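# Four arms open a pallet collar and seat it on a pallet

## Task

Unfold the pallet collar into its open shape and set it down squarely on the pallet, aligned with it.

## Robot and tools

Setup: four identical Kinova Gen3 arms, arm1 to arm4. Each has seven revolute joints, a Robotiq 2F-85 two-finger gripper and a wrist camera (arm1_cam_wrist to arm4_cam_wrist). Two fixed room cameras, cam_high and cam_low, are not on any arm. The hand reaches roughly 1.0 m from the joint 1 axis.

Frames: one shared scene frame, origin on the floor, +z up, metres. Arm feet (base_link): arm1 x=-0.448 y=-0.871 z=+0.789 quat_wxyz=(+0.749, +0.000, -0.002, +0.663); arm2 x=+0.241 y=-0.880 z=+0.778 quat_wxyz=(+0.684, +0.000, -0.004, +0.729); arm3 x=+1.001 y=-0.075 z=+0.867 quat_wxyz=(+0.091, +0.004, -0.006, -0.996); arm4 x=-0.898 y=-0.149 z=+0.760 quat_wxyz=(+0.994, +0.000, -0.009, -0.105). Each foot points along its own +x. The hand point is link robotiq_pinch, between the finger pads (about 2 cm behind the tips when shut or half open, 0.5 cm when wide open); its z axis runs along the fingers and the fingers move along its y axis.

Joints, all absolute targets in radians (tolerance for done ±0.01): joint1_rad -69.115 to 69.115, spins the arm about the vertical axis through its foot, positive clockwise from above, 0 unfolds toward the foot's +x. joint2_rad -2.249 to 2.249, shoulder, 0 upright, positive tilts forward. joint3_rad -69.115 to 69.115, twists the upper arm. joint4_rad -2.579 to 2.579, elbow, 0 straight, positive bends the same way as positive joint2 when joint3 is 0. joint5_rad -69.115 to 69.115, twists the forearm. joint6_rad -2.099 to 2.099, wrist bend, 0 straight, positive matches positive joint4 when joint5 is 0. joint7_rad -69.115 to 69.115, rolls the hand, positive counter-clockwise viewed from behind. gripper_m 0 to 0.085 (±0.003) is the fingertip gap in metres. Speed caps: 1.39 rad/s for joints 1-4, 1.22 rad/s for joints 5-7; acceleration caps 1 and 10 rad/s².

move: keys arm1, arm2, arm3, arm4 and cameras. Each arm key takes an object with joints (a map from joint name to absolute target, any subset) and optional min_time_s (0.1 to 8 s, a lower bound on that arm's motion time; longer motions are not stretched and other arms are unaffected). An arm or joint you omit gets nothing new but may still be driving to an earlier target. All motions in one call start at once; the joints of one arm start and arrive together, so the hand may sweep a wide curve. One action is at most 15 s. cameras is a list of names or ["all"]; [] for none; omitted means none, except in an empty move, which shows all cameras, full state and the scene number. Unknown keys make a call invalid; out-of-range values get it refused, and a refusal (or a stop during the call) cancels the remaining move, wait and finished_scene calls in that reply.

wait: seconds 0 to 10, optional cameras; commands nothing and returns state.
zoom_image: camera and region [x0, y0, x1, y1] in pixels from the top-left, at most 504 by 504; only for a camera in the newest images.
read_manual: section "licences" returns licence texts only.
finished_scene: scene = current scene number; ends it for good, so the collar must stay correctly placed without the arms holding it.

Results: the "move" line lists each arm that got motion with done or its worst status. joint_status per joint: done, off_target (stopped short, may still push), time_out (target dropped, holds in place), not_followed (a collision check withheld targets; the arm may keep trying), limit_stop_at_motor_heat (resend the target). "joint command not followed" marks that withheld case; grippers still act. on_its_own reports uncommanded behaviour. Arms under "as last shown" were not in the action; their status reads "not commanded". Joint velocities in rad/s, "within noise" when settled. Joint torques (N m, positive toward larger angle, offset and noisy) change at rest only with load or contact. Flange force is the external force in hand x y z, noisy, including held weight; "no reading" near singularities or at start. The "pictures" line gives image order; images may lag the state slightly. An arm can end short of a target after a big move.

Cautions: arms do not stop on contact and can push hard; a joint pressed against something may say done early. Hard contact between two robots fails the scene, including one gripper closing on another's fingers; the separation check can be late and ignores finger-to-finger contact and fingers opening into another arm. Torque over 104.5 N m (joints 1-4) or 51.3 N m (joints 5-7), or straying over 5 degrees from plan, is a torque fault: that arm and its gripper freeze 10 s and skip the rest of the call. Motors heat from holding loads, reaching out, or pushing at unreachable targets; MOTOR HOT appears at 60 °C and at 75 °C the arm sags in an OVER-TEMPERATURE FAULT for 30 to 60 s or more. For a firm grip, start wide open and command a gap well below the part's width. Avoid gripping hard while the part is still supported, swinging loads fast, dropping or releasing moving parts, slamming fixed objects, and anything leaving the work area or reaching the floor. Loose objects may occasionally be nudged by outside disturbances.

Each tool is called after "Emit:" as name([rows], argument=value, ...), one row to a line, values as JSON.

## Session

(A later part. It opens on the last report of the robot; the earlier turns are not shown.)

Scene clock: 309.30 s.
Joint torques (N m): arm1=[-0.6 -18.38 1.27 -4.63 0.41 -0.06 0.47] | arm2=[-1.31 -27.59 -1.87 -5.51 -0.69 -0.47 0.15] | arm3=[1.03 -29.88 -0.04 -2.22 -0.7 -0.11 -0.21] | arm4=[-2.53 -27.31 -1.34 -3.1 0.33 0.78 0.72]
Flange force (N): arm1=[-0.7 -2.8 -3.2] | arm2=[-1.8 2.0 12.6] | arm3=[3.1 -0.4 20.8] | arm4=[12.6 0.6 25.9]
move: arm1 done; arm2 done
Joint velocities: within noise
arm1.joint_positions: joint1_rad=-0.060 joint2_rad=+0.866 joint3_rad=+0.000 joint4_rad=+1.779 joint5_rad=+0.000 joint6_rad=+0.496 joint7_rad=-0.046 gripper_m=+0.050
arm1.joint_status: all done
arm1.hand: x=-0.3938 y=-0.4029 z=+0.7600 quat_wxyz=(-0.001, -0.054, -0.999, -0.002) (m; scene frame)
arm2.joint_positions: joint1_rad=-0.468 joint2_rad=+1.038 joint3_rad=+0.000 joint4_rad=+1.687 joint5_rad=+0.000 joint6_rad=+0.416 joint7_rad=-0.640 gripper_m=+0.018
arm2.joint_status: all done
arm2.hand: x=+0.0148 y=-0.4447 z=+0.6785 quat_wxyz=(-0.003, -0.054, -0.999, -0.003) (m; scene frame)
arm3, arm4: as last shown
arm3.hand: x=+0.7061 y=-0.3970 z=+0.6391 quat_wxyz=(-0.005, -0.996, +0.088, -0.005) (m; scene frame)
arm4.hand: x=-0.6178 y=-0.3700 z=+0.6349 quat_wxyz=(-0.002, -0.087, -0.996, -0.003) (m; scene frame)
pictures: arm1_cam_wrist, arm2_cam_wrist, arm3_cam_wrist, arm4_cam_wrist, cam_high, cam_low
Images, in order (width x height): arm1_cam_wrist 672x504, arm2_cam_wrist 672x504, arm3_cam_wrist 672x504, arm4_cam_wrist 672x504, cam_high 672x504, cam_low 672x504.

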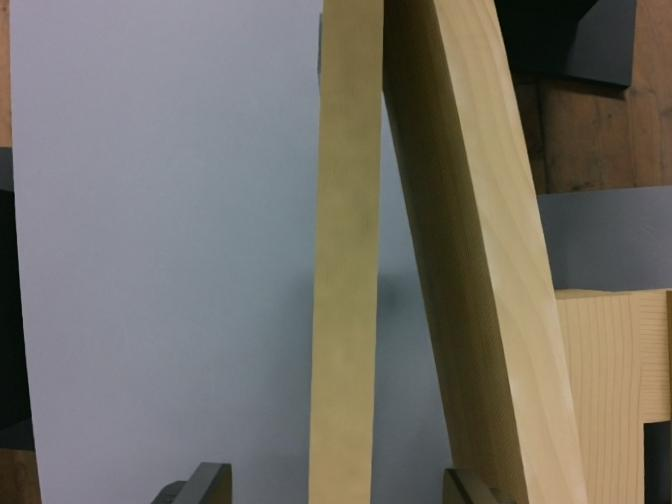

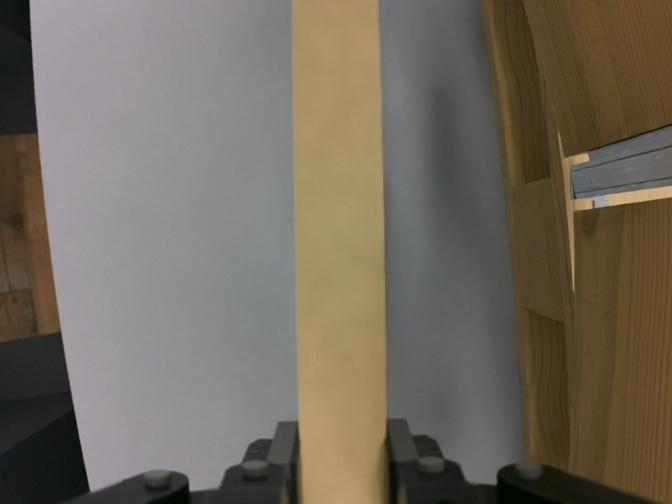

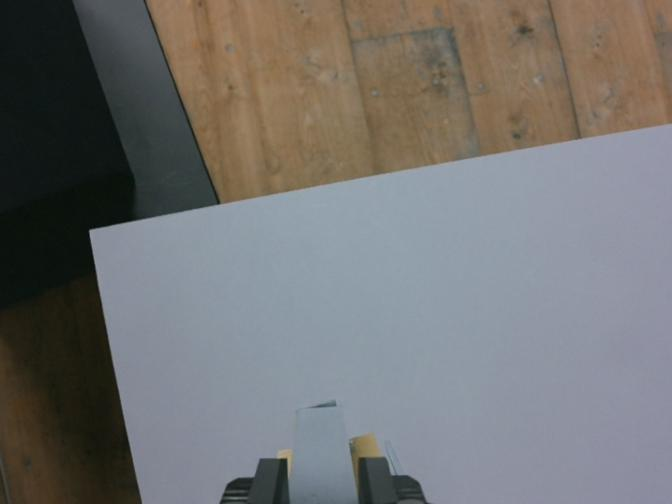

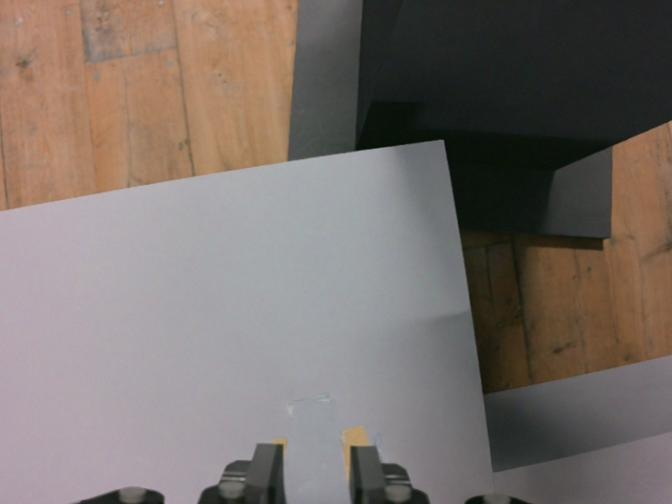

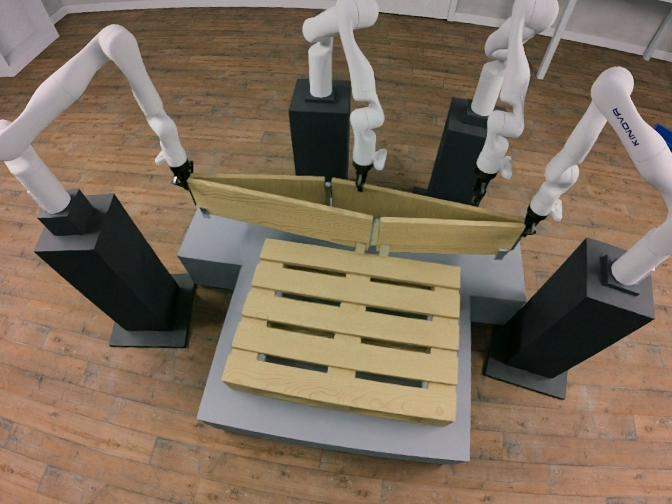

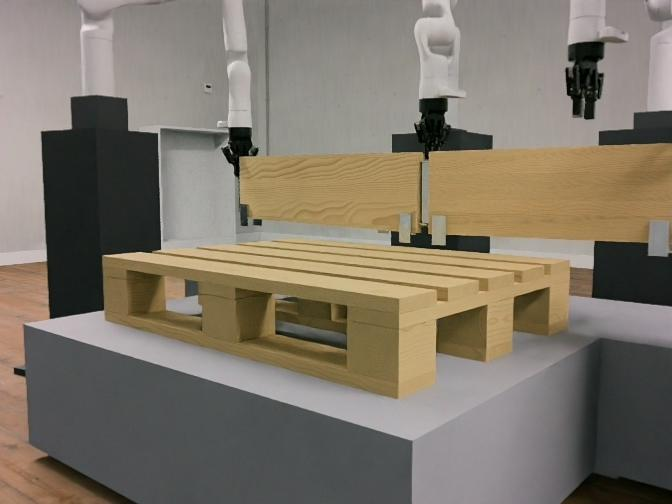

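Emit:
move(arm1={"joints":{"joint1_rad":-0.0599,"joint2_rad":1.0957,"joint3_rad":0,"joint4_rad":1.7352,"joint5_rad":0,"joint6_rad":0.3107,"joint7_rad":-0.0581},"min_time_s":1.2})

Emit:
move(arm1={"joints":{"gripper_m":0.0}}, cameras=["arm1_cam_wrist"])

Emit:
move(arm2={"joints":{"gripper_m":0.045}})

Emit:
move(arm2={"joints":{"joint1_rad":-0.4680,"joint2_rad":1.0933,"joint3_rad":0,"joint4_rad":1.6707,"joint5_rad":0,"joint6_rad":0.3776,"joint7_rad":-0.6396},"min_time_s":0.8})

Emit:
move(arm2={"joints":{"gripper_m":0.0}}, cameras=["arm2_cam_wrist","arm1_cam_wrist"])

Scene clock: 324.80 s.
Joint torques (N m): arm1=[-0.61 -19.41 1.31 -3.17 0.45 -0.06 0.49] | arm2=[-1.16 -27.43 -1.72 -5.22 -0.59 -0.36 0.22] | arm3=[0.92 -29.54 -0.38 -1.88 -0.75 0.09 -0.27] | arm4=[-2.29 -26.75 -1 -2.26 0.33 0.96 0.68]
Flange force (N): arm1=[-0.7 -2.4 -3.7] | arm2=[-1.1 2.2 12.6] | arm3=[2.6 -0.2 20.6] | arm4=[11.2 0.6 25.9]
move: arm1 done
Joint velocities: within noise
arm1.joint_positions: joint1_rad=-0.060 joint2_rad=+1.096 joint3_rad=+0.000 joint4_rad=+1.735 joint5_rad=+0.000 joint6_rad=+0.311 joint7_rad=-0.058 gripper_m=+0.050
arm1.joint_status: all done
arm1.hand: x=-0.3935 y=-0.4026 z=+0.6570 quat_wxyz=(-0.001, -0.060, -0.998, -0.002) (m; scene frame)
arm2, arm3, arm4: as last shown
arm2.hand: x=+0.0149 y=-0.4447 z=+0.6785 quat_wxyz=(-0.003, -0.054, -0.999, -0.003) (m; scene frame)
arm3.hand: x=+0.7062 y=-0.3969 z=+0.6390 quat_wxyz=(-0.005, -0.996, +0.088, -0.005) (m; scene frame)
arm4.hand: x=-0.6179 y=-0.3700 z=+0.6349 quat_wxyz=(-0.002, -0.088, -0.996, -0.003) (m; scene frame)
pictures: none

Scene clock: 325.67 s.
Joint torques (N m): arm1=[-0.07 -15.28 1.37 0.55 -0.01 1.47 0.01] | arm2=[-0.32 -28.79 -0.77 -6.73 -0.45 -0.98 0.2] | arm3=[0.54 -29.22 -0.96 -1.47 -0.76 0.27 -0.25] | arm4=[-2.87 -26.97 -1.92 -1.07 0.31 1.78 0.67]
Flange force (N): arm1=[-0.5 3.5 -7.9] | arm2=[-1.2 -0.9 13.7] | arm3=[1.4 0.0 20.7] | arm4=[10.1 -1.9 28.7]
move: arm1 off_target
Joint velocities: within noise
arm1.joint_positions: joint1_rad=-0.060 joint2_rad=+1.096 joint3_rad=+0.000 joint4_rad=+1.735 joint5_rad=+0.000 joint6_rad=+0.311 joint7_rad=-0.058 gripper_m=+0.018
arm1.joint_status: gripper_m off_target (ended at +0.018, target +0.000)
arm1.hand: x=-0.3935 y=-0.4026 z=+0.6570 quat_wxyz=(-0.001, -0.060, -0.998, -0.002) (m; scene frame)
arm2, arm3, arm4: as last shown
arm3.hand: x=+0.7063 y=-0.3969 z=+0.6390 quat_wxyz=(-0.005, -0.996, +0.088, -0.005) (m; scene frame)
arm4.joint_positions: joint1_rad=+0.389 joint2_rad=+1.046 joint3_rad=+0.000 joint4_rad=+2.112 joint5_rad=-0.722 joint6_rad=-0.001 joint7_rad=+2.717 gripper_m=+0.015
pictures: arm1_cam_wrist
Images, in order (width x height): arm1_cam_wrist 672x504.

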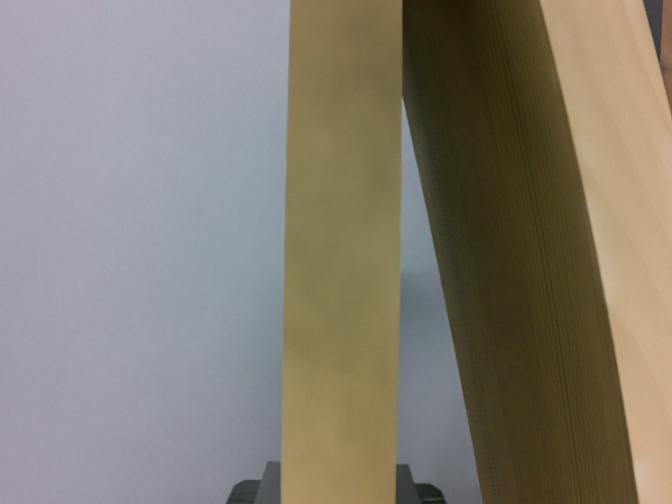

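Scene clock: 326.57 s.
Joint torques (N m): arm1=[-1.98 -19.35 -0.41 -0.05 -0.12 1.79 0.15] | arm2=[1.15 -20.92 0.61 -3.11 -0.13 0.05 0.14] | arm3=[0.21 -31.45 -1.13 -1.58 -0.64 0.25 -0.09] | arm4=[-2.86 -26.54 -1.92 -0.68 0.32 1.97 0.64]
Flange force (N): arm1=[-4.3 3.6 1.4] | arm2=[2.8 -0.2 0.2] | arm3=[0.9 -0.1 25.8] | arm4=[9.8 -2.1 28.3]
move: arm2 done
Joint velocities: within noise
arm1, arm3, arm4: as last shown
arm1.hand: x=-0.3936 y=-0.4027 z=+0.6570 quat_wxyz=(-0.001, -0.060, -0.998, -0.002) (m; scene frame)
arm2.joint_positions: joint1_rad=-0.468 joint2_rad=+1.038 joint3_rad=+0.000 joint4_rad=+1.687 joint5_rad=+0.000 joint6_rad=+0.416 joint7_rad=-0.640 gripper_m=+0.045
arm2.joint_status: all done
arm2.hand: x=+0.0148 y=-0.4447 z=+0.6785 quat_wxyz=(-0.003, -0.054, -0.999, -0.003) (m; scene frame)
arm4.joint_positions: joint1_rad=+0.388 joint2_rad=+1.046 joint3_rad=+0.000 joint4_rad=+2.112 joint5_rad=-0.722 joint6_rad=-0.001 joint7_rad=+2.717 gripper_m=+0.015
pictures: none

Scene clock: 327.67 s.
Joint torques (N m): arm1=[-1.65 -19.47 0 -0.14 -0.02 1.73 0.19] | arm2=[1.15 -21.11 0.58 -2.76 -0.14 0.05 0.14] | arm3=[0.49 -31.85 -0.7 -1.95 -0.62 0.04 -0.07] | arm4=[-2.83 -26.48 -1.97 -0.7 0.31 1.99 0.65]
Flange force (N): arm1=[-3.5 3.6 1.6] | arm2=[2.9 -0.1 0.3] | arm3=[1.8 -0.1 26.0] | arm4=[9.7 -2.1 28.1]
move: arm2 done
Joint velocities: within noise
arm1, arm3, arm4: as last shown
arm1.hand: x=-0.3935 y=-0.4026 z=+0.6570 quat_wxyz=(-0.001, -0.060, -0.998, -0.002) (m; scene frame)
arm2.joint_positions: joint1_rad=-0.468 joint2_rad=+1.093 joint3_rad=+0.000 joint4_rad=+1.671 joint5_rad=+0.000 joint6_rad=+0.378 joint7_rad=-0.640 gripper_m=+0.045
arm2.joint_status: all done
arm2.hand: x=+0.0150 y=-0.4445 z=+0.6536 quat_wxyz=(-0.003, -0.054, -0.999, -0.003) (m; scene frame)
arm3.hand: x=+0.7062 y=-0.3969 z=+0.6390 quat_wxyz=(-0.005, -0.996, +0.088, -0.005) (m; scene frame)
pictures: none

Scene clock: 328.50 s.
Joint torques (N m): arm1=[-1.31 -20.97 0.16 2.15 -0.39 3.24 -0.18] | arm2=[2.09 -19.96 1.79 -4.04 0.2 -0.96 0.2] | arm3=[0.77 -32.89 -0.46 -2.6 -0.67 -0.31 -0.15] | arm4=[-3.6 -25.26 -3.11 -0.69 0.19 2.32 0.56]
Flange force (N): arm1=[-3.5 8.6 9.1] | arm2=[2.9 -3.7 -4.7] | arm3=[2.7 -0.6 27.2] | arm4=[10.6 -4.4 24.6]
move: arm2 off_target
Joint velocities: within noise
arm1: as last shown
arm1.hand: x=-0.3936 y=-0.4026 z=+0.6570 quat_wxyz=(-0.001, -0.060, -0.998, -0.002) (m; scene frame)
arm2.joint_positions: joint1_rad=-0.468 joint2_rad=+1.093 joint3_rad=+0.000 joint4_rad=+1.671 joint5_rad=+0.000 joint6_rad=+0.378 joint7_rad=-0.640 gripper_m=+0.018
arm2.joint_status: gripper_m off_target (ended at +0.018, target +0.000)
arm2.hand: x=+0.0150 y=-0.4445 z=+0.6535 quat_wxyz=(-0.003, -0.054, -0.999, -0.003) (m; scene frame)
arm3.joint_positions: joint1_rad=-0.697 joint2_rad=+1.305 joint3_rad=+0.000 joint4_rad=+1.744 joint5_rad=+0.000 joint6_rad=+0.093 joint7_rad=+0.516 gripper_m=+0.015
arm3.joint_status: not commanded
arm3.hand: x=+0.7062 y=-0.3969 z=+0.6390 quat_wxyz=(-0.005, -0.996, +0.088, -0.005) (m; scene frame)
arm4.joint_positions: joint1_rad=+0.389 joint2_rad=+1.046 joint3_rad=+0.000 joint4_rad=+2.112 joint5_rad=-0.722 joint6_rad=-0.001 joint7_rad=+2.717 gripper_m=+0.015
arm4.joint_status: not commanded
arm4.hand: x=-0.6179 y=-0.3700 z=+0.6349 quat_wxyz=(-0.002, -0.088, -0.996, -0.003) (m; scene frame)
pictures: arm1_cam_wrist, arm2_cam_wrist
Images, in order (width x height): arm1_cam_wrist 672x504, arm2_cam_wrist 672x504.

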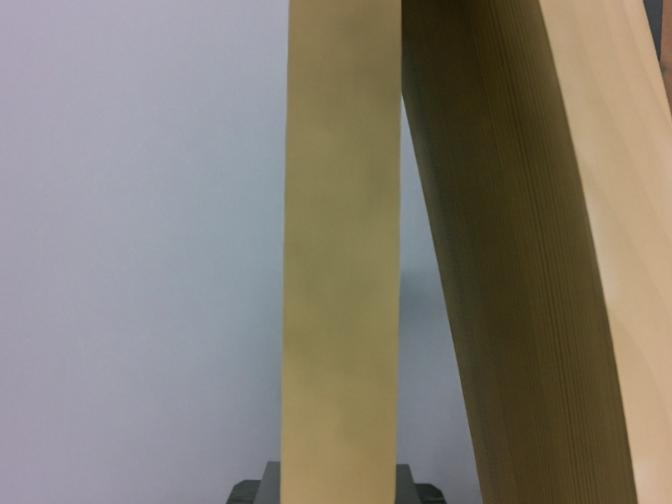

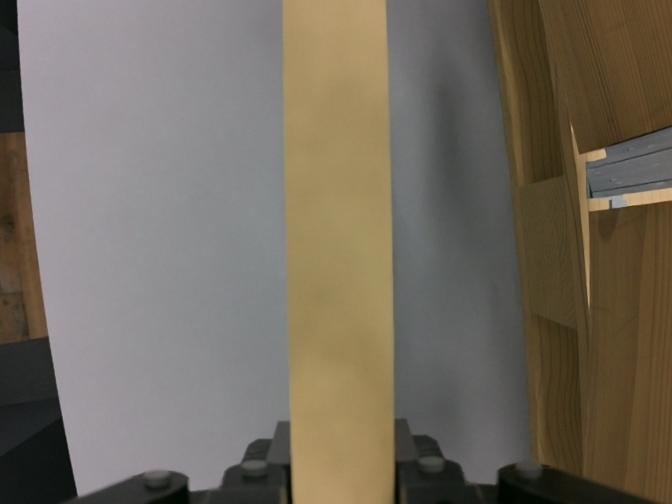

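Emit:
move(arm3={"joints":{"joint1_rad":-0.4840,"joint2_rad":1.3044,"joint3_rad":0,"joint4_rad":1.9183,"joint5_rad":0,"joint6_rad":-0.0811,"joint7_rad":0.7996},"min_time_s":1.5})

Emit:
move(arm3={"joints":{"joint1_rad":-0.2065,"joint2_rad":1.3069,"joint3_rad":0,"joint4_rad":1.9485,"joint5_rad":0,"joint6_rad":-0.1138,"joint7_rad":1.0771},"min_time_s":1.5}, cameras=["cam_high","arm3_cam_wrist"])

Scene clock: 368.60 s.
Joint torques (N m): arm1=[-2.91 -19.68 -1.95 3.21 -0.92 3.82 -0.42] | arm2=[-0.7 -18.82 -1.53 -1.83 -0.71 0.04 0.01] | arm3=[-0.18 -27.06 -0.38 4.09 0.55 1.24 1.03] | arm4=[-3.82 -23.9 -3.8 0.34 -0.95 3.27 -0.53]
Flange force (N): arm1=[-7.4 10.0 7.9] | arm2=[0.4 3.6 -4.1] | arm3=[-1.9 4.7 27.5] | arm4=[12.0 -7.8 23.6]
move: arm3 done
Joint velocities: within noise
arm1, arm2: as last shown
arm1.hand: x=-0.3935 y=-0.4026 z=+0.6570 quat_wxyz=(-0.001, -0.060, -0.998, -0.002) (m; scene frame)
arm2.hand: x=+0.0150 y=-0.4445 z=+0.6536 quat_wxyz=(-0.003, -0.054, -0.999, -0.003) (m; scene frame)
arm3.joint_positions: joint1_rad=-0.484 joint2_rad=+1.304 joint3_rad=+0.000 joint4_rad=+1.918 joint5_rad=+0.000 joint6_rad=-0.081 joint7_rad=+0.800 gripper_m=+0.015
arm3.joint_status: all done
arm3.hand: x=+0.6883 y=-0.2932 z=+0.6378 quat_wxyz=(-0.005, -0.999, +0.053, -0.004) (m; scene frame)
arm4.joint_positions: joint1_rad=+0.388 joint2_rad=+1.046 joint3_rad=+0.000 joint4_rad=+2.112 joint5_rad=-0.722 joint6_rad=-0.001 joint7_rad=+2.717 gripper_m=+0.015
arm4.joint_status: not commanded
arm4.hand: x=-0.6179 y=-0.3700 z=+0.6349 quat_wxyz=(-0.002, -0.087, -0.996, -0.003) (m; scene frame)
pictures: none

Scene clock: 370.40 s.
Joint torques (N m): arm1=[-5.31 -22.13 -4.65 3.59 -1.36 4.15 -0.42] | arm2=[-2.25 -25.37 -2.89 -2.98 -0.99 0.32 -0.07] | arm3=[4.94 -21.14 5.53 5.55 -1.58 3.81 -0.89] | arm4=[-5.45 -22.14 -6.06 -4.52 -2.41 2.75 -1.98]
Flange force (N): arm1=[-12.5 12.6 14.3] | arm2=[-1.9 6.2 10.0] | arm3=[5.0 9.9 17.6] | arm4=[25.3 -10.5 11.9]
move: arm3 done
Joint velocities: within noise
arm1, arm2: as last shown
arm1.hand: x=-0.3935 y=-0.4025 z=+0.6570 quat_wxyz=(-0.001, -0.060, -0.998, -0.002) (m; scene frame)
arm2.hand: x=+0.0150 y=-0.4445 z=+0.6535 quat_wxyz=(-0.003, -0.054, -0.999, -0.003) (m; scene frame)
arm3.joint_positions: joint1_rad=-0.207 joint2_rad=+1.307 joint3_rad=+0.000 joint4_rad=+1.948 joint5_rad=+0.000 joint6_rad=-0.114 joint7_rad=+1.077 gripper_m=+0.015
arm3.joint_status: all done
arm3.hand: x=+0.6506 y=-0.1950 z=+0.6363 quat_wxyz=(-0.005, -0.999, +0.053, -0.004) (m; scene frame)
arm4.joint_positions: joint1_rad=+0.389 joint2_rad=+1.046 joint3_rad=+0.000 joint4_rad=+2.112 joint5_rad=-0.722 joint6_rad=-0.001 joint7_rad=+2.717 gripper_m=+0.015
arm4.joint_status: not commanded
arm4.hand: x=-0.6178 y=-0.3700 z=+0.6349 quat_wxyz=(-0.002, -0.087, -0.996, -0.003) (m; scene frame)
pictures: arm3_cam_wrist, cam_high
Images, in order (width x height): arm3_cam_wrist 672x504, cam_high 672x504.

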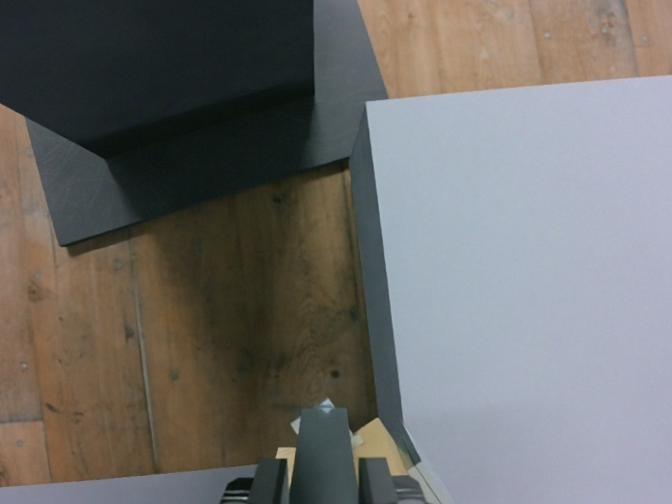

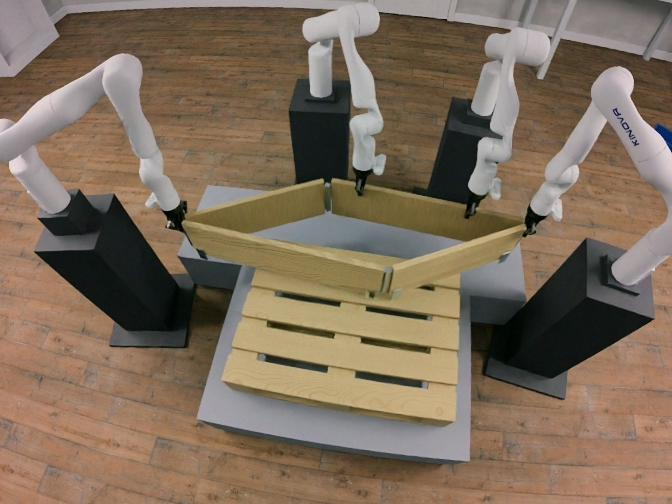

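Emit:
move(arm4={"joints": {"gripper_m": 0.035}}, cameras=[])

Emit:
move(arm4={"joints": {"joint1_rad": 0.3852, "joint2_rad": 0.6974, "joint3_rad": 0, "joint4_rad": 2.1517, "joint5_rad": 0, "joint6_rad": 0.3079, "joint7_rad": 1.9915}, "min_time_s": 2.0}, cameras=["cam_high"])

Scene clock: 416.87 s.
Joint torques (N m): arm1=[-9.1 -23.02 -8.86 16.33 -1.23 11.09 0.43] | arm2=[-3.82 -23.92 -4.21 -8.38 -0.27 -2.77 0.87] | arm3=[3.25 -18.96 3.65 7.6 -1.29 4.77 -0.67] | arm4=[-15.29 -20.74 -19.86 -6.69 -0.23 5.8 0.15]
Flange force (N): arm1=[-18.6 39.6 37.0] | arm2=[-9.9 -3.6 -1.9] | arm3=[-0.2 7.9 16.3] | arm4=[32.5 -31.3 0.8]
move: arm4 done
Joint velocities: within noise
arm1, arm2: as last shown
arm1.hand: x=-0.3935 y=-0.4024 z=+0.6571 quat_wxyz=(-0.001, -0.060, -0.998, -0.002) (m; scene frame)
arm2.hand: x=+0.0149 y=-0.4445 z=+0.6536 quat_wxyz=(-0.003, -0.054, -0.999, -0.003) (m; scene frame)
arm3.joint_positions: joint1_rad=-0.206 joint2_rad=+1.307 joint3_rad=+0.000 joint4_rad=+1.948 joint5_rad=+0.000 joint6_rad=-0.114 joint7_rad=+1.077 gripper_m=+0.015
arm3.joint_status: not commanded
arm3.hand: x=+0.6507 y=-0.1949 z=+0.6363 quat_wxyz=(-0.005, -0.999, +0.053, -0.005) (m; scene frame)
arm4.joint_positions: joint1_rad=+0.389 joint2_rad=+1.046 joint3_rad=+0.000 joint4_rad=+2.112 joint5_rad=-0.722 joint6_rad=-0.001 joint7_rad=+2.717 gripper_m=+0.034
arm4.joint_status: all done
arm4.hand: x=-0.6179 y=-0.3700 z=+0.6349 quat_wxyz=(-0.002, -0.088, -0.996, -0.003) (m; scene frame)
pictures: none
No camera images: "cameras" was empty.

Scene clock: 419.20 s.
Joint torques (N m): arm1=[-1.31 -35.92 -0.16 -5.64 -1.01 0.31 -0.66] | arm2=[1.14 -21.78 1.12 -2.69 -0.18 -0.2 -0.19] | arm3=[1.48 -20.78 1.47 5.92 -0.86 3.44 -0.32] | arm4=[-1.02 -15.3 1.3 -3.71 0.15 -0.01 0.52]
Flange force (N): arm1=[-4.6 0.0 32.7] | arm2=[3.2 1.6 1.4] | arm3=[-0.9 4.0 17.0] | arm4=[3.7 -0.4 -0.4]
move: arm4 done
TORQUE WARNING: arm4's joint2_rad reached its warning level (56.7 N m). A warning alone does not stop the arm.
TORQUE WARNING: arm1's joint2_rad reached its warning level (56.7 N m). A warning alone does not stop the arm.
Joint velocities: within noise
arm1.joint_positions: joint1_rad=-0.060 joint2_rad=+1.096 joint3_rad=+0.000 joint4_rad=+1.735 joint5_rad=+0.000 joint6_rad=+0.311 joint7_rad=-0.058 gripper_m=+0.018
arm1.joint_status: not commanded
arm1.hand: x=-0.3935 y=-0.4026 z=+0.6570 quat_wxyz=(-0.001, -0.060, -0.998, -0.002) (m; scene frame)
arm2, arm3: as last shown
arm2.hand: x=+0.0150 y=-0.4445 z=+0.6536 quat_wxyz=(-0.003, -0.054, -0.999, -0.003) (m; scene frame)
arm3.joint_positions: joint1_rad=-0.207 joint2_rad=+1.307 joint3_rad=+0.000 joint4_rad=+1.948 joint5_rad=+0.000 joint6_rad=-0.114 joint7_rad=+1.077 gripper_m=+0.015
arm4.joint_positions: joint1_rad=+0.385 joint2_rad=+0.697 joint3_rad=+0.000 joint4_rad=+2.152 joint5_rad=+0.000 joint6_rad=+0.308 joint7_rad=+1.992 gripper_m=+0.034
arm4.joint_status: all done
arm4.hand: x=-0.6176 y=-0.3699 z=+0.7599 quat_wxyz=(-0.002, -0.088, -0.996, -0.003) (m; scene frame)
pictures: cam_high
Images, in order (width x height): cam_high 672x504.

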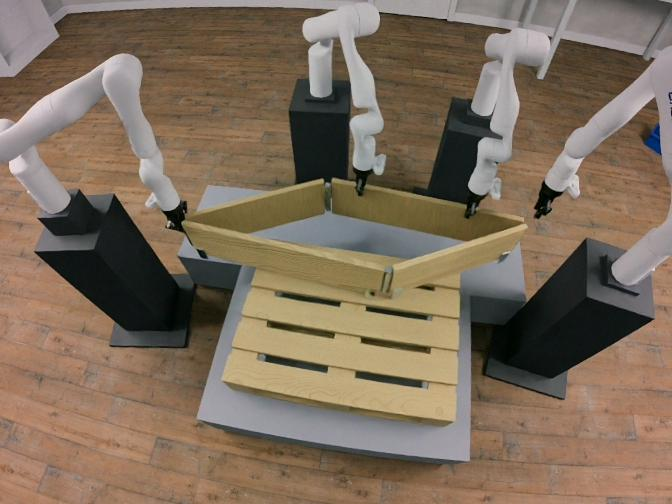

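Emit:
move(arm4={"joints": {"joint1_rad": -0.1643, "joint7_rad": 2.077, "gripper_m": 0.055}, "min_time_s": 1.5}, cameras=[])

Emit:
move(arm4={"joints": {"joint1_rad": -0.1643, "joint2_rad": 1.0694, "joint4_rad": 1.218, "joint5_rad": 0, "joint6_rad": 0.8722, "joint7_rad": 2.077}, "min_time_s": 1.5}, cameras=["arm4_cam_wrist", "cam_high"])

Scene clock: 428.50 s.
Joint torques (N m): arm1=[-1.3 -35.89 -0.17 -5.58 -1.01 0.32 -0.68] | arm2=[1.11 -21.81 1.18 -2.69 -0.17 -0.24 -0.15] | arm3=[1.49 -20.84 1.44 5.81 -0.84 3.43 -0.31] | arm4=[-0.93 -15.38 1.35 -3.63 0.13 0.03 0.52]
Flange force (N): arm1=[-4.6 0.1 32.7] | arm2=[3.3 1.8 1.4] | arm3=[-0.6 3.9 17.0] | arm4=[3.7 -0.3 -0.1]
move: arm4 done
Joint velocities: within noise
arm1, arm2, arm3: as last shown
arm3.joint_positions: joint1_rad=-0.206 joint2_rad=+1.307 joint3_rad=+0.000 joint4_rad=+1.948 joint5_rad=+0.000 joint6_rad=-0.114 joint7_rad=+1.077 gripper_m=+0.015
arm4.joint_positions: joint1_rad=-0.164 joint2_rad=+0.697 joint3_rad=+0.000 joint4_rad=+2.152 joint5_rad=+0.000 joint6_rad=+0.308 joint7_rad=+2.077 gripper_m=+0.055
arm4.joint_status: all done
arm4.hand: x=-0.5438 y=-0.1908 z=+0.7608 quat_wxyz=(-0.001, +0.228, -0.974, +0.001) (m; scene frame)
pictures: none
No camera images: "cameras" was empty.

Scene clock: 430.73 s.
Joint torques (N m): arm1=[-1.29 -35.92 -0.16 -5.6 -1.01 0.33 -0.67] | arm2=[1.1 -21.88 1.15 -2.68 -0.2 -0.23 -0.14] | arm3=[1.45 -20.8 1.45 5.86 -0.86 3.39 -0.33] | arm4=[-0.75 -24.25 1.54 -7.64 0.22 -0.01 0.51]
Flange force (N): arm1=[-4.6 0.1 32.8] | arm2=[3.3 1.8 1.6] | arm3=[-0.9 3.9 16.9] | arm4=[4.1 1.4 -0.4]
move: arm4 done
Joint velocities: within noise
arm1, arm2, arm3: as last shown
arm4.joint_positions: joint1_rad=-0.164 joint2_rad=+1.069 joint3_rad=+0.000 joint4_rad=+1.218 joint5_rad=+0.000 joint6_rad=+0.872 joint7_rad=+2.077 gripper_m=+0.055
arm4.joint_status: all done
arm4.hand: x=-0.2993 y=-0.2023 z=+0.7392 quat_wxyz=(+0.001, +0.228, -0.974, +0.001) (m; scene frame)
pictures: arm4_cam_wrist, cam_high
Images, in order (width x height): arm4_cam_wrist 672x504, cam_high 672x504.

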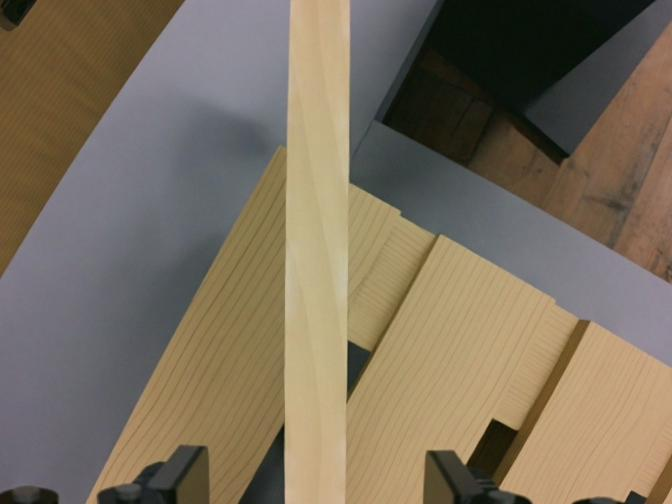

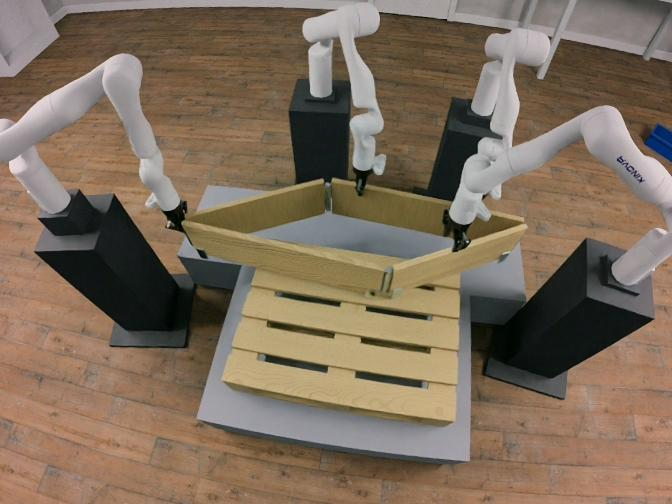

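Emit:
move(arm4={"joints": {"joint1_rad": -0.1648, "joint2_rad": 1.2531, "joint4_rad": 1.1804, "joint5_rad": 0, "joint6_rad": 0.7261, "joint7_rad": 2.0775}, "min_time_s": 1.8}, cameras=["arm4_cam_wrist"])

Emit:
move(arm4={"joints": {"gripper_m": 0.0}}, cameras=["arm4_cam_wrist"])

Scene clock: 444.50 s.
Joint torques (N m): arm1=[-1.3 -35.91 -0.15 -5.6 -1.01 0.3 -0.66] | arm2=[1.12 -21.82 1.17 -2.63 -0.14 -0.24 -0.09] | arm3=[1.47 -20.85 1.44 5.86 -0.85 3.41 -0.34] | arm4=[-0.78 -24.88 1.67 -6.7 0.26 0.01 0.52]
Flange force (N): arm1=[-4.6 0.1 32.7] | arm2=[3.5 1.9 1.5] | arm3=[-0.8 4.0 17.0] | arm4=[4.1 1.3 -1.1]
move: arm4 done
Joint velocities: within noise
arm1, arm2, arm3: as last shown
arm4.joint_positions: joint1_rad=-0.165 joint2_rad=+1.253 joint3_rad=+0.000 joint4_rad=+1.180 joint5_rad=+0.000 joint6_rad=+0.726 joint7_rad=+2.077 gripper_m=+0.055
arm4.joint_status: all done
arm4.hand: x=-0.2993 y=-0.2021 z=+0.6361 quat_wxyz=(+0.001, +0.228, -0.974, +0.001) (m; scene frame)
pictures: arm4_cam_wrist
Images, in order (width x height): arm4_cam_wrist 672x504.

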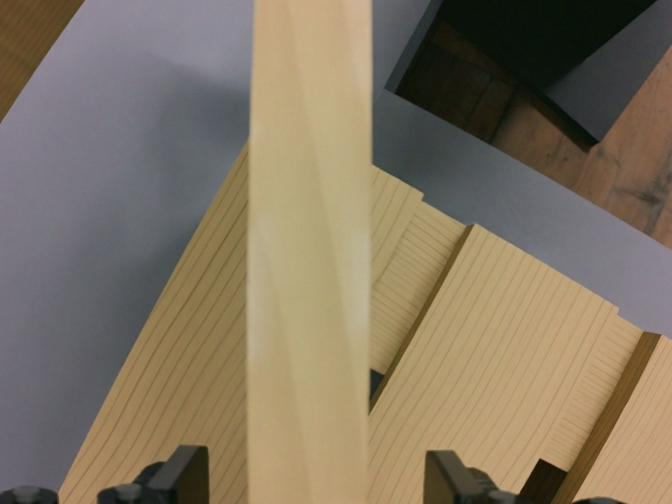

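Scene clock: 445.40 s.
Joint torques (N m): arm1=[-1.55 -36.23 -0.46 -3.37 -0.98 1.76 -0.58] | arm2=[1.23 -22.43 1.49 -3.15 0.03 -0.4 0] | arm3=[1.36 -21.01 1.09 6.13 -0.86 3.51 -0.37] | arm4=[-1.99 -19.92 -1.81 -4.48 -2.03 0.95 -0.12]
Flange force (N): arm1=[-4.9 4.2 37.4] | arm2=[3.3 0.8 2.2] | arm3=[-1.4 3.8 18.0] | arm4=[6.0 -1.2 -7.8]
move: arm4 off_target
Joint velocities: within noise
arm1, arm3: as last shown
arm1.hand: x=-0.3936 y=-0.4026 z=+0.6571 quat_wxyz=(-0.001, -0.060, -0.998, -0.002) (m; scene frame)
arm2.joint_positions: joint1_rad=-0.468 joint2_rad=+1.093 joint3_rad=+0.000 joint4_rad=+1.671 joint5_rad=+0.000 joint6_rad=+0.378 joint7_rad=-0.640 gripper_m=+0.018
arm2.joint_status: not commanded
arm2.hand: x=+0.0150 y=-0.4445 z=+0.6535 quat_wxyz=(-0.003, -0.054, -0.999, -0.003) (m; scene frame)
arm3.hand: x=+0.6506 y=-0.1950 z=+0.6363 quat_wxyz=(-0.005, -0.999, +0.053, -0.005) (m; scene frame)
arm4.joint_positions: joint1_rad=-0.165 joint2_rad=+1.253 joint3_rad=+0.000 joint4_rad=+1.180 joint5_rad=+0.000 joint6_rad=+0.726 joint7_rad=+2.077 gripper_m=+0.018
arm4.joint_status: gripper_m off_target (ended at +0.018, target +0.000)
arm4.hand: x=-0.2993 y=-0.2021 z=+0.6361 quat_wxyz=(+0.001, +0.228, -0.974, +0.001) (m; scene frame)
pictures: arm4_cam_wrist
Images, in order (width x height): arm4_cam_wrist 672x504.

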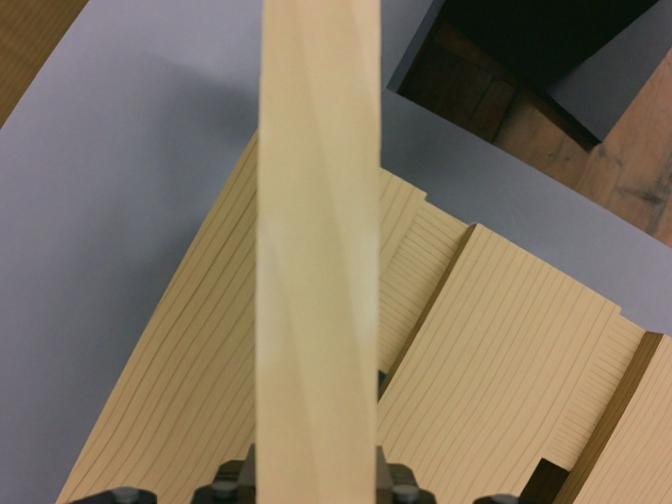

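Emit:
move(arm3={"joints": {"gripper_m": 0.035}}, cameras=[])

Emit:
move(arm3={"joints": {"joint1_rad": -0.2115, "joint2_rad": 0.9558, "joint3_rad": 0, "joint4_rad": 2.102, "joint5_rad": 0, "joint6_rad": 0.0838, "joint7_rad": 1.0721}, "min_time_s": 2.0}, cameras=[])

Emit:
move(arm3={"joints": {"joint1_rad": -0.25, "joint2_rad": 1.1087, "joint3_rad": 0, "joint4_rad": 1.4657, "joint5_rad": 0, "joint6_rad": 0.5672, "joint7_rad": 1.5986, "gripper_m": 0.055}, "min_time_s": 1.8}, cameras=["arm3_cam_wrist", "cam_high"])

Scene clock: 470.53 s.
Joint torques (N m): arm1=[-2.22 -21.54 -0.15 -5.75 -0.01 -2.48 0.1] | arm2=[5.47 -41.65 7.61 -6.08 1.88 0.38 0.51] | arm3=[0.02 -18.45 -0.41 -1.2 -0.16 -0.54 0.3] | arm4=[0.35 -28.12 1.66 -6.64 -0.53 0.56 -0.11]
Flange force (N): arm1=[-4.9 -3.0 -4.5] | arm2=[13.3 -1.8 43.9] | arm3=[5.0 -1.2 -4.2] | arm4=[0.2 -0.1 5.8]
move: arm3 done
TORQUE WARNING: arm2's joint2_rad reached its warning level (56.7 N m). A warning alone does not stop the arm.
Joint velocities: within noise
arm1, arm4: as last shown
arm1.hand: x=-0.3936 y=-0.4026 z=+0.6570 quat_wxyz=(-0.001, -0.060, -0.998, -0.002) (m; scene frame)
arm2.joint_positions: joint1_rad=-0.468 joint2_rad=+1.093 joint3_rad=+0.000 joint4_rad=+1.671 joint5_rad=+0.000 joint6_rad=+0.378 joint7_rad=-0.640 gripper_m=+0.018
arm2.joint_status: not commanded
arm2.hand: x=+0.0150 y=-0.4446 z=+0.6535 quat_wxyz=(-0.003, -0.054, -0.999, -0.003) (m; scene frame)
arm3.joint_positions: joint1_rad=-0.206 joint2_rad=+1.307 joint3_rad=+0.000 joint4_rad=+1.948 joint5_rad=+0.000 joint6_rad=-0.114 joint7_rad=+1.077 gripper_m=+0.035
arm3.joint_status: all done
arm3.hand: x=+0.6506 y=-0.1949 z=+0.6363 quat_wxyz=(-0.005, -0.999, +0.053, -0.005) (m; scene frame)
pictures: none
No camera images: "cameras" was empty.

Scene clock: 472.83 s.
Joint torques (N m): arm1=[-1.95 -21.92 0.03 -6.2 -0.12 -2.58 -0.01] | arm2=[4.61 -40.92 6.54 -5.61 1.45 0.6 0.35] | arm3=[0.24 -16.15 -0.27 -1.33 -0.16 0.21 0.32] | arm4=[0.72 -27.77 1.93 -6.25 -0.61 0.99 -0.17]
Flange force (N): arm1=[-4.6 -4.1 -4.1] | arm2=[11.8 -0.2 42.9] | arm3=[3.5 0.5 -2.9] | arm4=[0.0 0.3 5.9]
move: arm3 done
Joint velocities: within noise
arm1, arm2, arm4: as last shown
arm2.hand: x=+0.0150 y=-0.4445 z=+0.6536 quat_wxyz=(-0.003, -0.054, -0.999, -0.003) (m; scene frame)
arm3.joint_positions: joint1_rad=-0.212 joint2_rad=+0.956 joint3_rad=+0.000 joint4_rad=+2.102 joint5_rad=+0.000 joint6_rad=+0.084 joint7_rad=+1.072 gripper_m=+0.035
arm3.joint_status: all done
arm3.hand: x=+0.6506 y=-0.1951 z=+0.7684 quat_wxyz=(-0.005, -0.999, +0.053, -0.005) (m; scene frame)
pictures: none
No camera images: "cameras" was empty.

Scene clock: 474.93 s.
Joint torques (N m): arm1=[-1.97 -21.95 0.01 -6.16 -0.15 -2.59 -0.02] | arm2=[4.56 -40.86 6.55 -5.61 1.47 0.53 0.32] | arm3=[0.1 -22.06 -0.23 -5.28 -0.18 0.19 0.3] | arm4=[0.72 -27.82 1.94 -6.16 -0.57 0.93 -0.13]
Flange force (N): arm1=[-4.7 -3.9 -4.1] | arm2=[11.8 0.0 42.7] | arm3=[3.5 1.8 -1.7] | arm4=[-0.6 0.0 6.0]
move: arm3 done
Joint velocities: within noise
arm1, arm2, arm4: as last shown
arm3.joint_positions: joint1_rad=-0.250 joint2_rad=+1.109 joint3_rad=+0.000 joint4_rad=+1.466 joint5_rad=+0.000 joint6_rad=+0.567 joint7_rad=+1.599 gripper_m=+0.055
arm3.joint_status: all done
arm3.hand: x=+0.4960 y=-0.2821 z=+0.7610 quat_wxyz=(-0.006, -0.974, -0.228, -0.003) (m; scene frame)
pictures: arm3_cam_wrist, cam_high
Images, in order (width x height): arm3_cam_wrist 672x504, cam_high 672x504.

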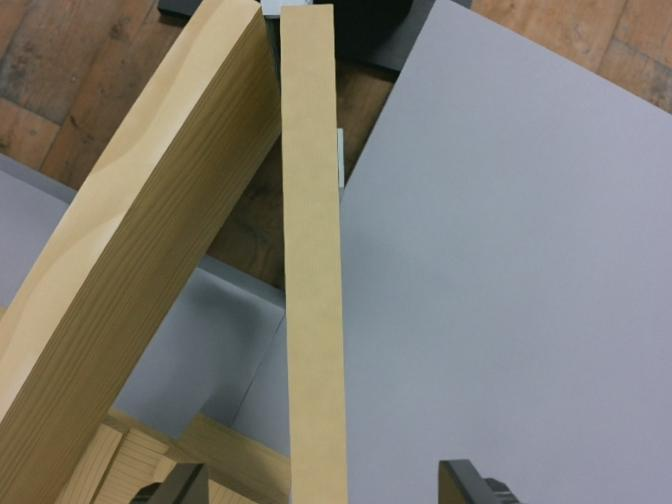

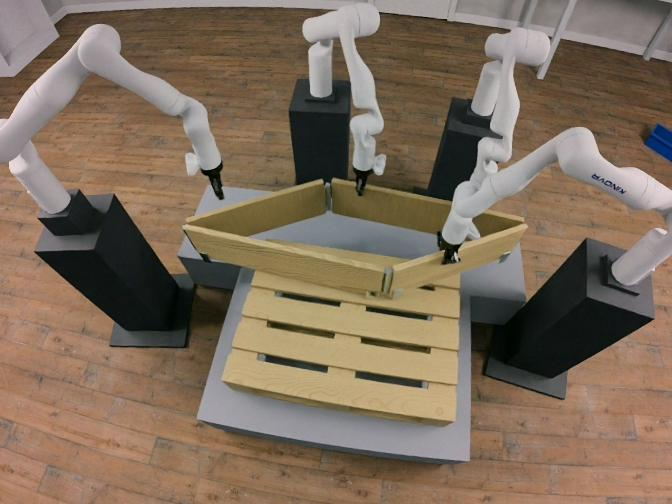

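Emit:
move(arm3={"joints": {"joint1_rad": -0.2434, "joint2_rad": 1.3866, "joint3_rad": 0, "joint4_rad": 1.3198, "joint5_rad": 0, "joint6_rad": 0.4353, "joint7_rad": 1.6202}, "min_time_s": 1.8}, cameras=["arm3_cam_wrist", "arm1_cam_wrist", "arm2_cam_wrist"])

Scene clock: 498.53 s.
Joint torques (N m): arm1=[-1.98 -21.92 0.01 -6.18 -0.13 -2.59 -0.01] | arm2=[4.62 -40.95 6.54 -5.67 1.46 0.52 0.35] | arm3=[0.1 -22.83 -0.15 -4.27 -0.17 0.21 0.32] | arm4=[0.7 -27.81 1.9 -6.13 -0.61 1.01 -0.14]
Flange force (N): arm1=[-4.7 -3.9 -4.2] | arm2=[11.9 -0.1 42.8] | arm3=[3.5 1.9 -2.5] | arm4=[-0.5 0.0 6.1]
move: arm3 done
Joint velocities: within noise
arm1.joint_positions: joint1_rad=-0.060 joint2_rad=+1.096 joint3_rad=+0.000 joint4_rad=+1.735 joint5_rad=+0.000 joint6_rad=+0.311 joint7_rad=-0.058 gripper_m=+0.018
arm1.joint_status: not commanded
arm1.hand: x=-0.3936 y=-0.4026 z=+0.6570 quat_wxyz=(-0.001, -0.060, -0.998, -0.002) (m; scene frame)
arm2, arm4: as last shown
arm3.joint_positions: joint1_rad=-0.243 joint2_rad=+1.387 joint3_rad=+0.000 joint4_rad=+1.320 joint5_rad=+0.000 joint6_rad=+0.435 joint7_rad=+1.620 gripper_m=+0.055
arm3.joint_status: all done
arm3.hand: x=+0.4953 y=-0.2804 z=+0.6305 quat_wxyz=(-0.006, -0.972, -0.235, -0.003) (m; scene frame)
pictures: arm1_cam_wrist, arm2_cam_wrist, arm3_cam_wrist
Images, in order (width x height): arm1_cam_wrist 672x504, arm2_cam_wrist 672x504, arm3_cam_wrist 672x504.

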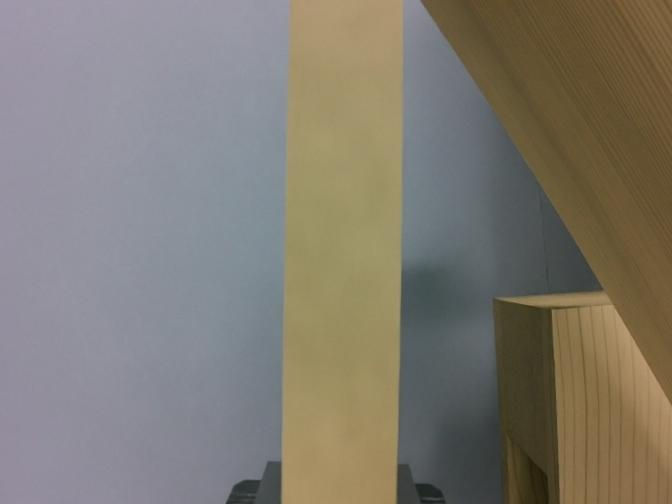

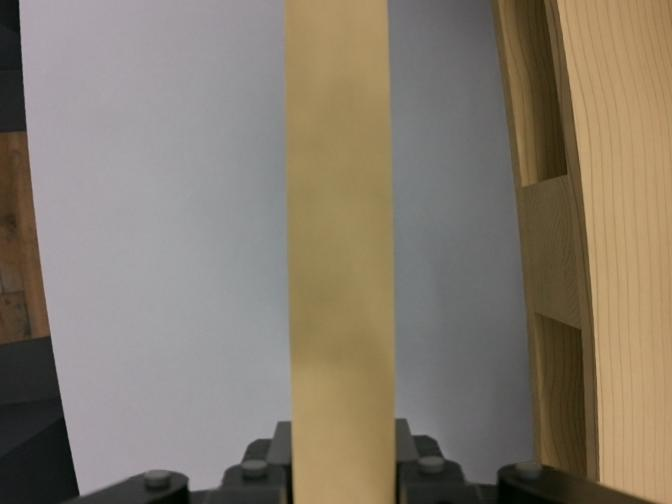

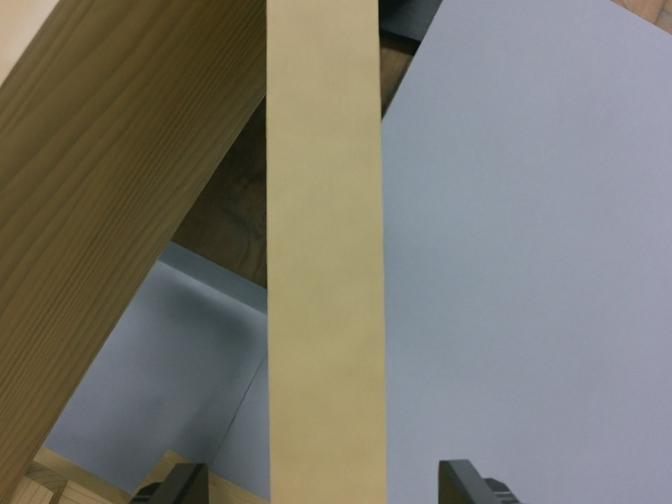

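Emit:
move(arm3={"joints": {"gripper_m": 0.0}}, cameras=["arm3_cam_wrist", "cam_high", "cam_low", "arm1_cam_wrist", "arm2_cam_wrist", "arm4_cam_wrist"])

Scene clock: 503.47 s.
Joint torques (N m): arm1=[-2.31 -21.33 -0.35 -6.12 -0.16 -2.75 0] | arm2=[4.55 -42.26 6.59 -5.28 1.6 0.95 0.48] | arm3=[1.63 -22.3 1.24 -4.99 -0.16 -0.27 -0.05] | arm4=[0.38 -27.85 1.6 -6.36 -0.62 0.79 -0.12]
Flange force (N): arm1=[-5.4 -3.7 -5.7] | arm2=[12.8 1.0 46.7] | arm3=[5.4 4.3 -5.1] | arm4=[0.0 -0.2 5.8]
move: arm3 off_target
MOTOR HOT: the motor of arm2's joint2_rad reports 60 °C; the controller stops that arm at 75 °C. To cool a motor, set the load down, stop pushing, or move to a pose that needs little force.
Joint velocities: within noise
arm1, arm4: as last shown
arm2.joint_positions: joint1_rad=-0.468 joint2_rad=+1.093 joint3_rad=+0.000 joint4_rad=+1.671 joint5_rad=+0.000 joint6_rad=+0.378 joint7_rad=-0.640 gripper_m=+0.018
arm2.joint_status: not commanded
arm2.hand: x=+0.0150 y=-0.4445 z=+0.6536 quat_wxyz=(-0.003, -0.054, -0.999, -0.003) (m; scene frame)
arm3.joint_positions: joint1_rad=-0.243 joint2_rad=+1.387 joint3_rad=+0.000 joint4_rad=+1.320 joint5_rad=+0.000 joint6_rad=+0.435 joint7_rad=+1.620 gripper_m=+0.018
arm3.joint_status: gripper_m off_target (ended at +0.018, target +0.000)
arm3.hand: x=+0.4953 y=-0.2804 z=+0.6305 quat_wxyz=(-0.006, -0.972, -0.235, -0.003) (m; scene frame)
arm4.hand: x=-0.2994 y=-0.2021 z=+0.6361 quat_wxyz=(+0.001, +0.228, -0.974, +0.001) (m; scene frame)
pictures: arm1_cam_wrist, arm2_cam_wrist, arm3_cam_wrist, arm4_cam_wrist, cam_high, cam_low
Images, in order (width x height): arm1_cam_wrist 672x504, arm2_cam_wrist 672x504, arm3_cam_wrist 672x504, arm4_cam_wrist 672x504, cam_high 672x504, cam_low 672x504.

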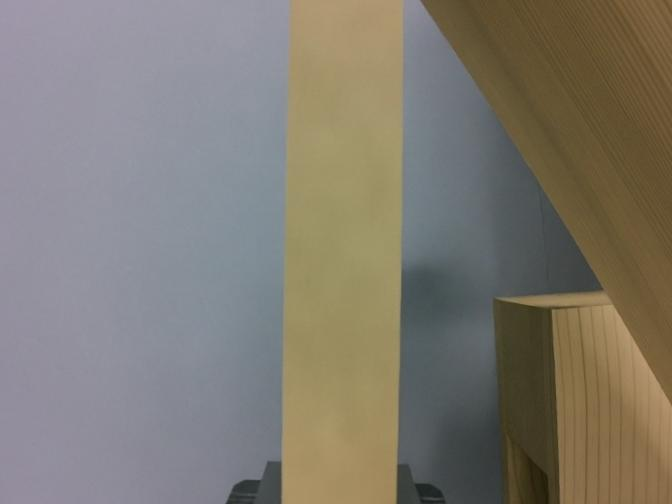

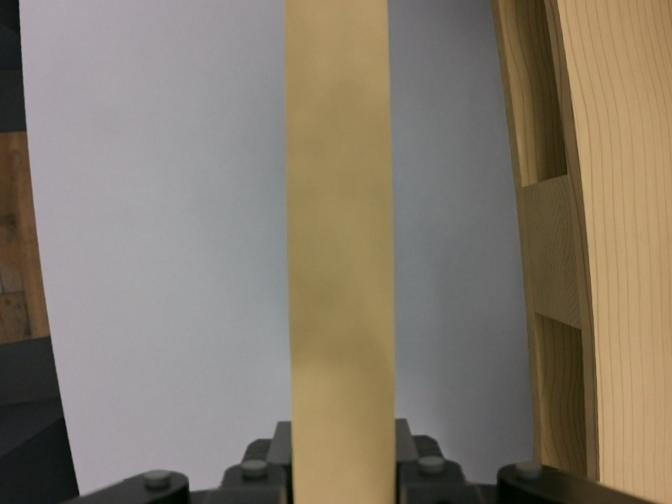

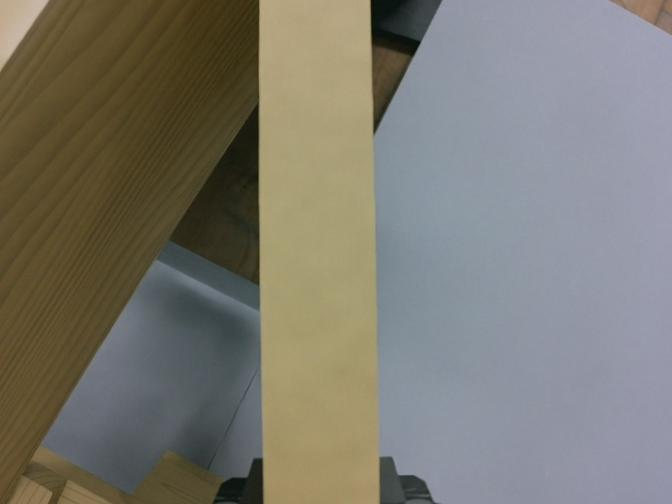

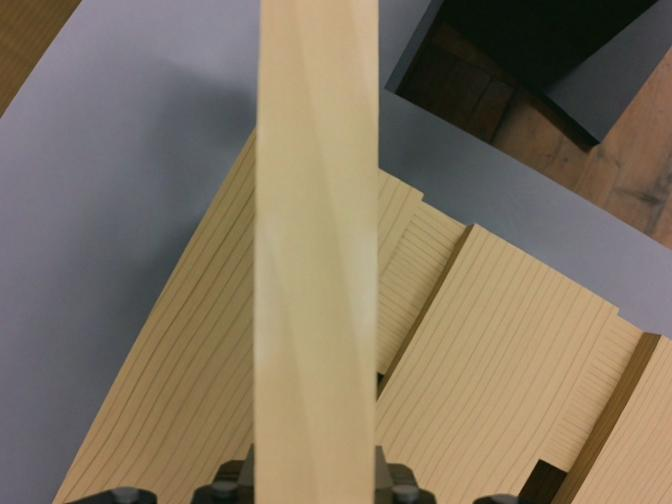

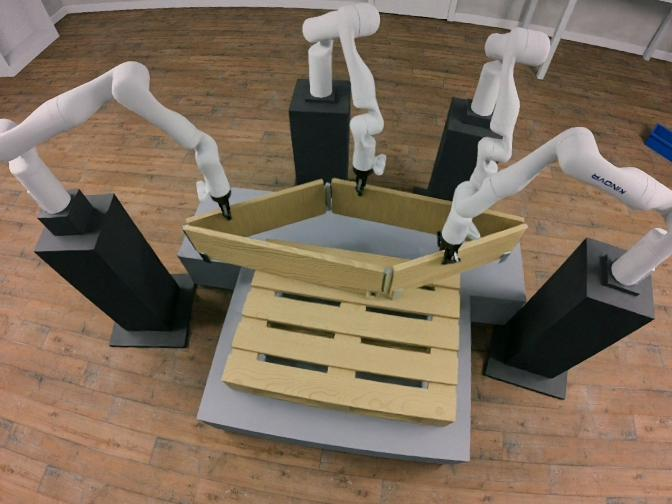

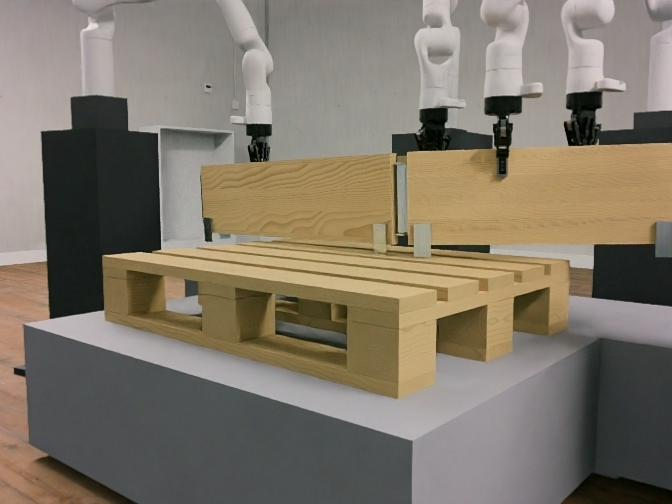

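Emit:
move(arm3={"joints": {"joint1_rad": -0.2434, "joint2_rad": 1.3644, "joint3_rad": 0, "joint4_rad": 1.3355, "joint5_rad": 0, "joint6_rad": 0.4417, "joint7_rad": 1.6202}, "min_time_s": 1.0}, cameras=["arm3_cam_wrist"])

Scene clock: 514.67 s.
Joint torques (N m): arm1=[-0.42 -26.34 1 -3.71 -0.49 0.35 -0.43] | arm2=[1.96 -21.74 1.61 -3 -0.08 -0.51 0.01] | arm3=[-1.44 -36.24 -1.77 -5.22 -0.63 0.49 0.31] | arm4=[-0.1 -31.15 1.38 -5.63 -0.64 2.47 -0.15]
Flange force (N): arm1=[-2.2 -0.4 12.3] | arm2=[4.6 0.2 0.7] | arm3=[-5.7 -1.8 26.1] | arm4=[-2.8 -2.9 14.6]
move: arm3 done
MOTOR HOT: still on. The motor of arm2's joint2_rad reports 63 °C.
Joint velocities: within noise
arm1, arm4: as last shown
arm2.joint_positions: joint1_rad=-0.468 joint2_rad=+1.093 joint3_rad=+0.000 joint4_rad=+1.671 joint5_rad=+0.000 joint6_rad=+0.378 joint7_rad=-0.640 gripper_m=+0.018
arm2.joint_status: not commanded
arm2.hand: x=+0.0150 y=-0.4445 z=+0.6536 quat_wxyz=(-0.003, -0.054, -0.999, -0.003) (m; scene frame)
arm3.joint_positions: joint1_rad=-0.243 joint2_rad=+1.364 joint3_rad=+0.000 joint4_rad=+1.335 joint5_rad=+0.000 joint6_rad=+0.442 joint7_rad=+1.620 gripper_m=+0.018
arm3.joint_status: all done
arm3.hand: x=+0.4951 y=-0.2803 z=+0.6405 quat_wxyz=(-0.006, -0.972, -0.235, -0.003) (m; scene frame)
arm4.hand: x=-0.2993 y=-0.2021 z=+0.6361 quat_wxyz=(+0.001, +0.228, -0.974, +0.001) (m; scene frame)
pictures: arm3_cam_wrist
Images, in order (width x height): arm3_cam_wrist 672x504.

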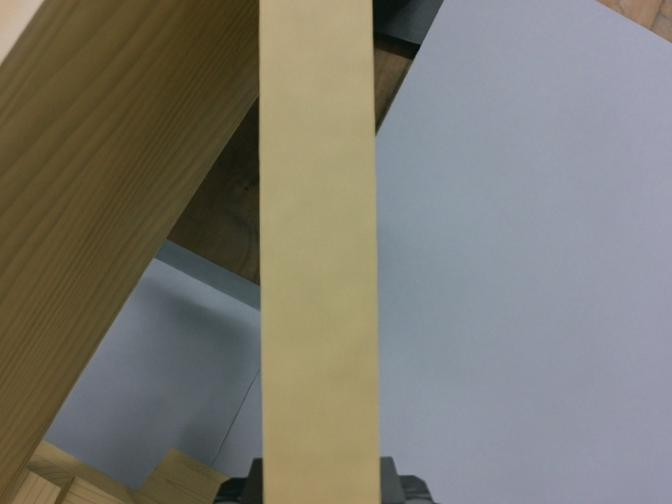

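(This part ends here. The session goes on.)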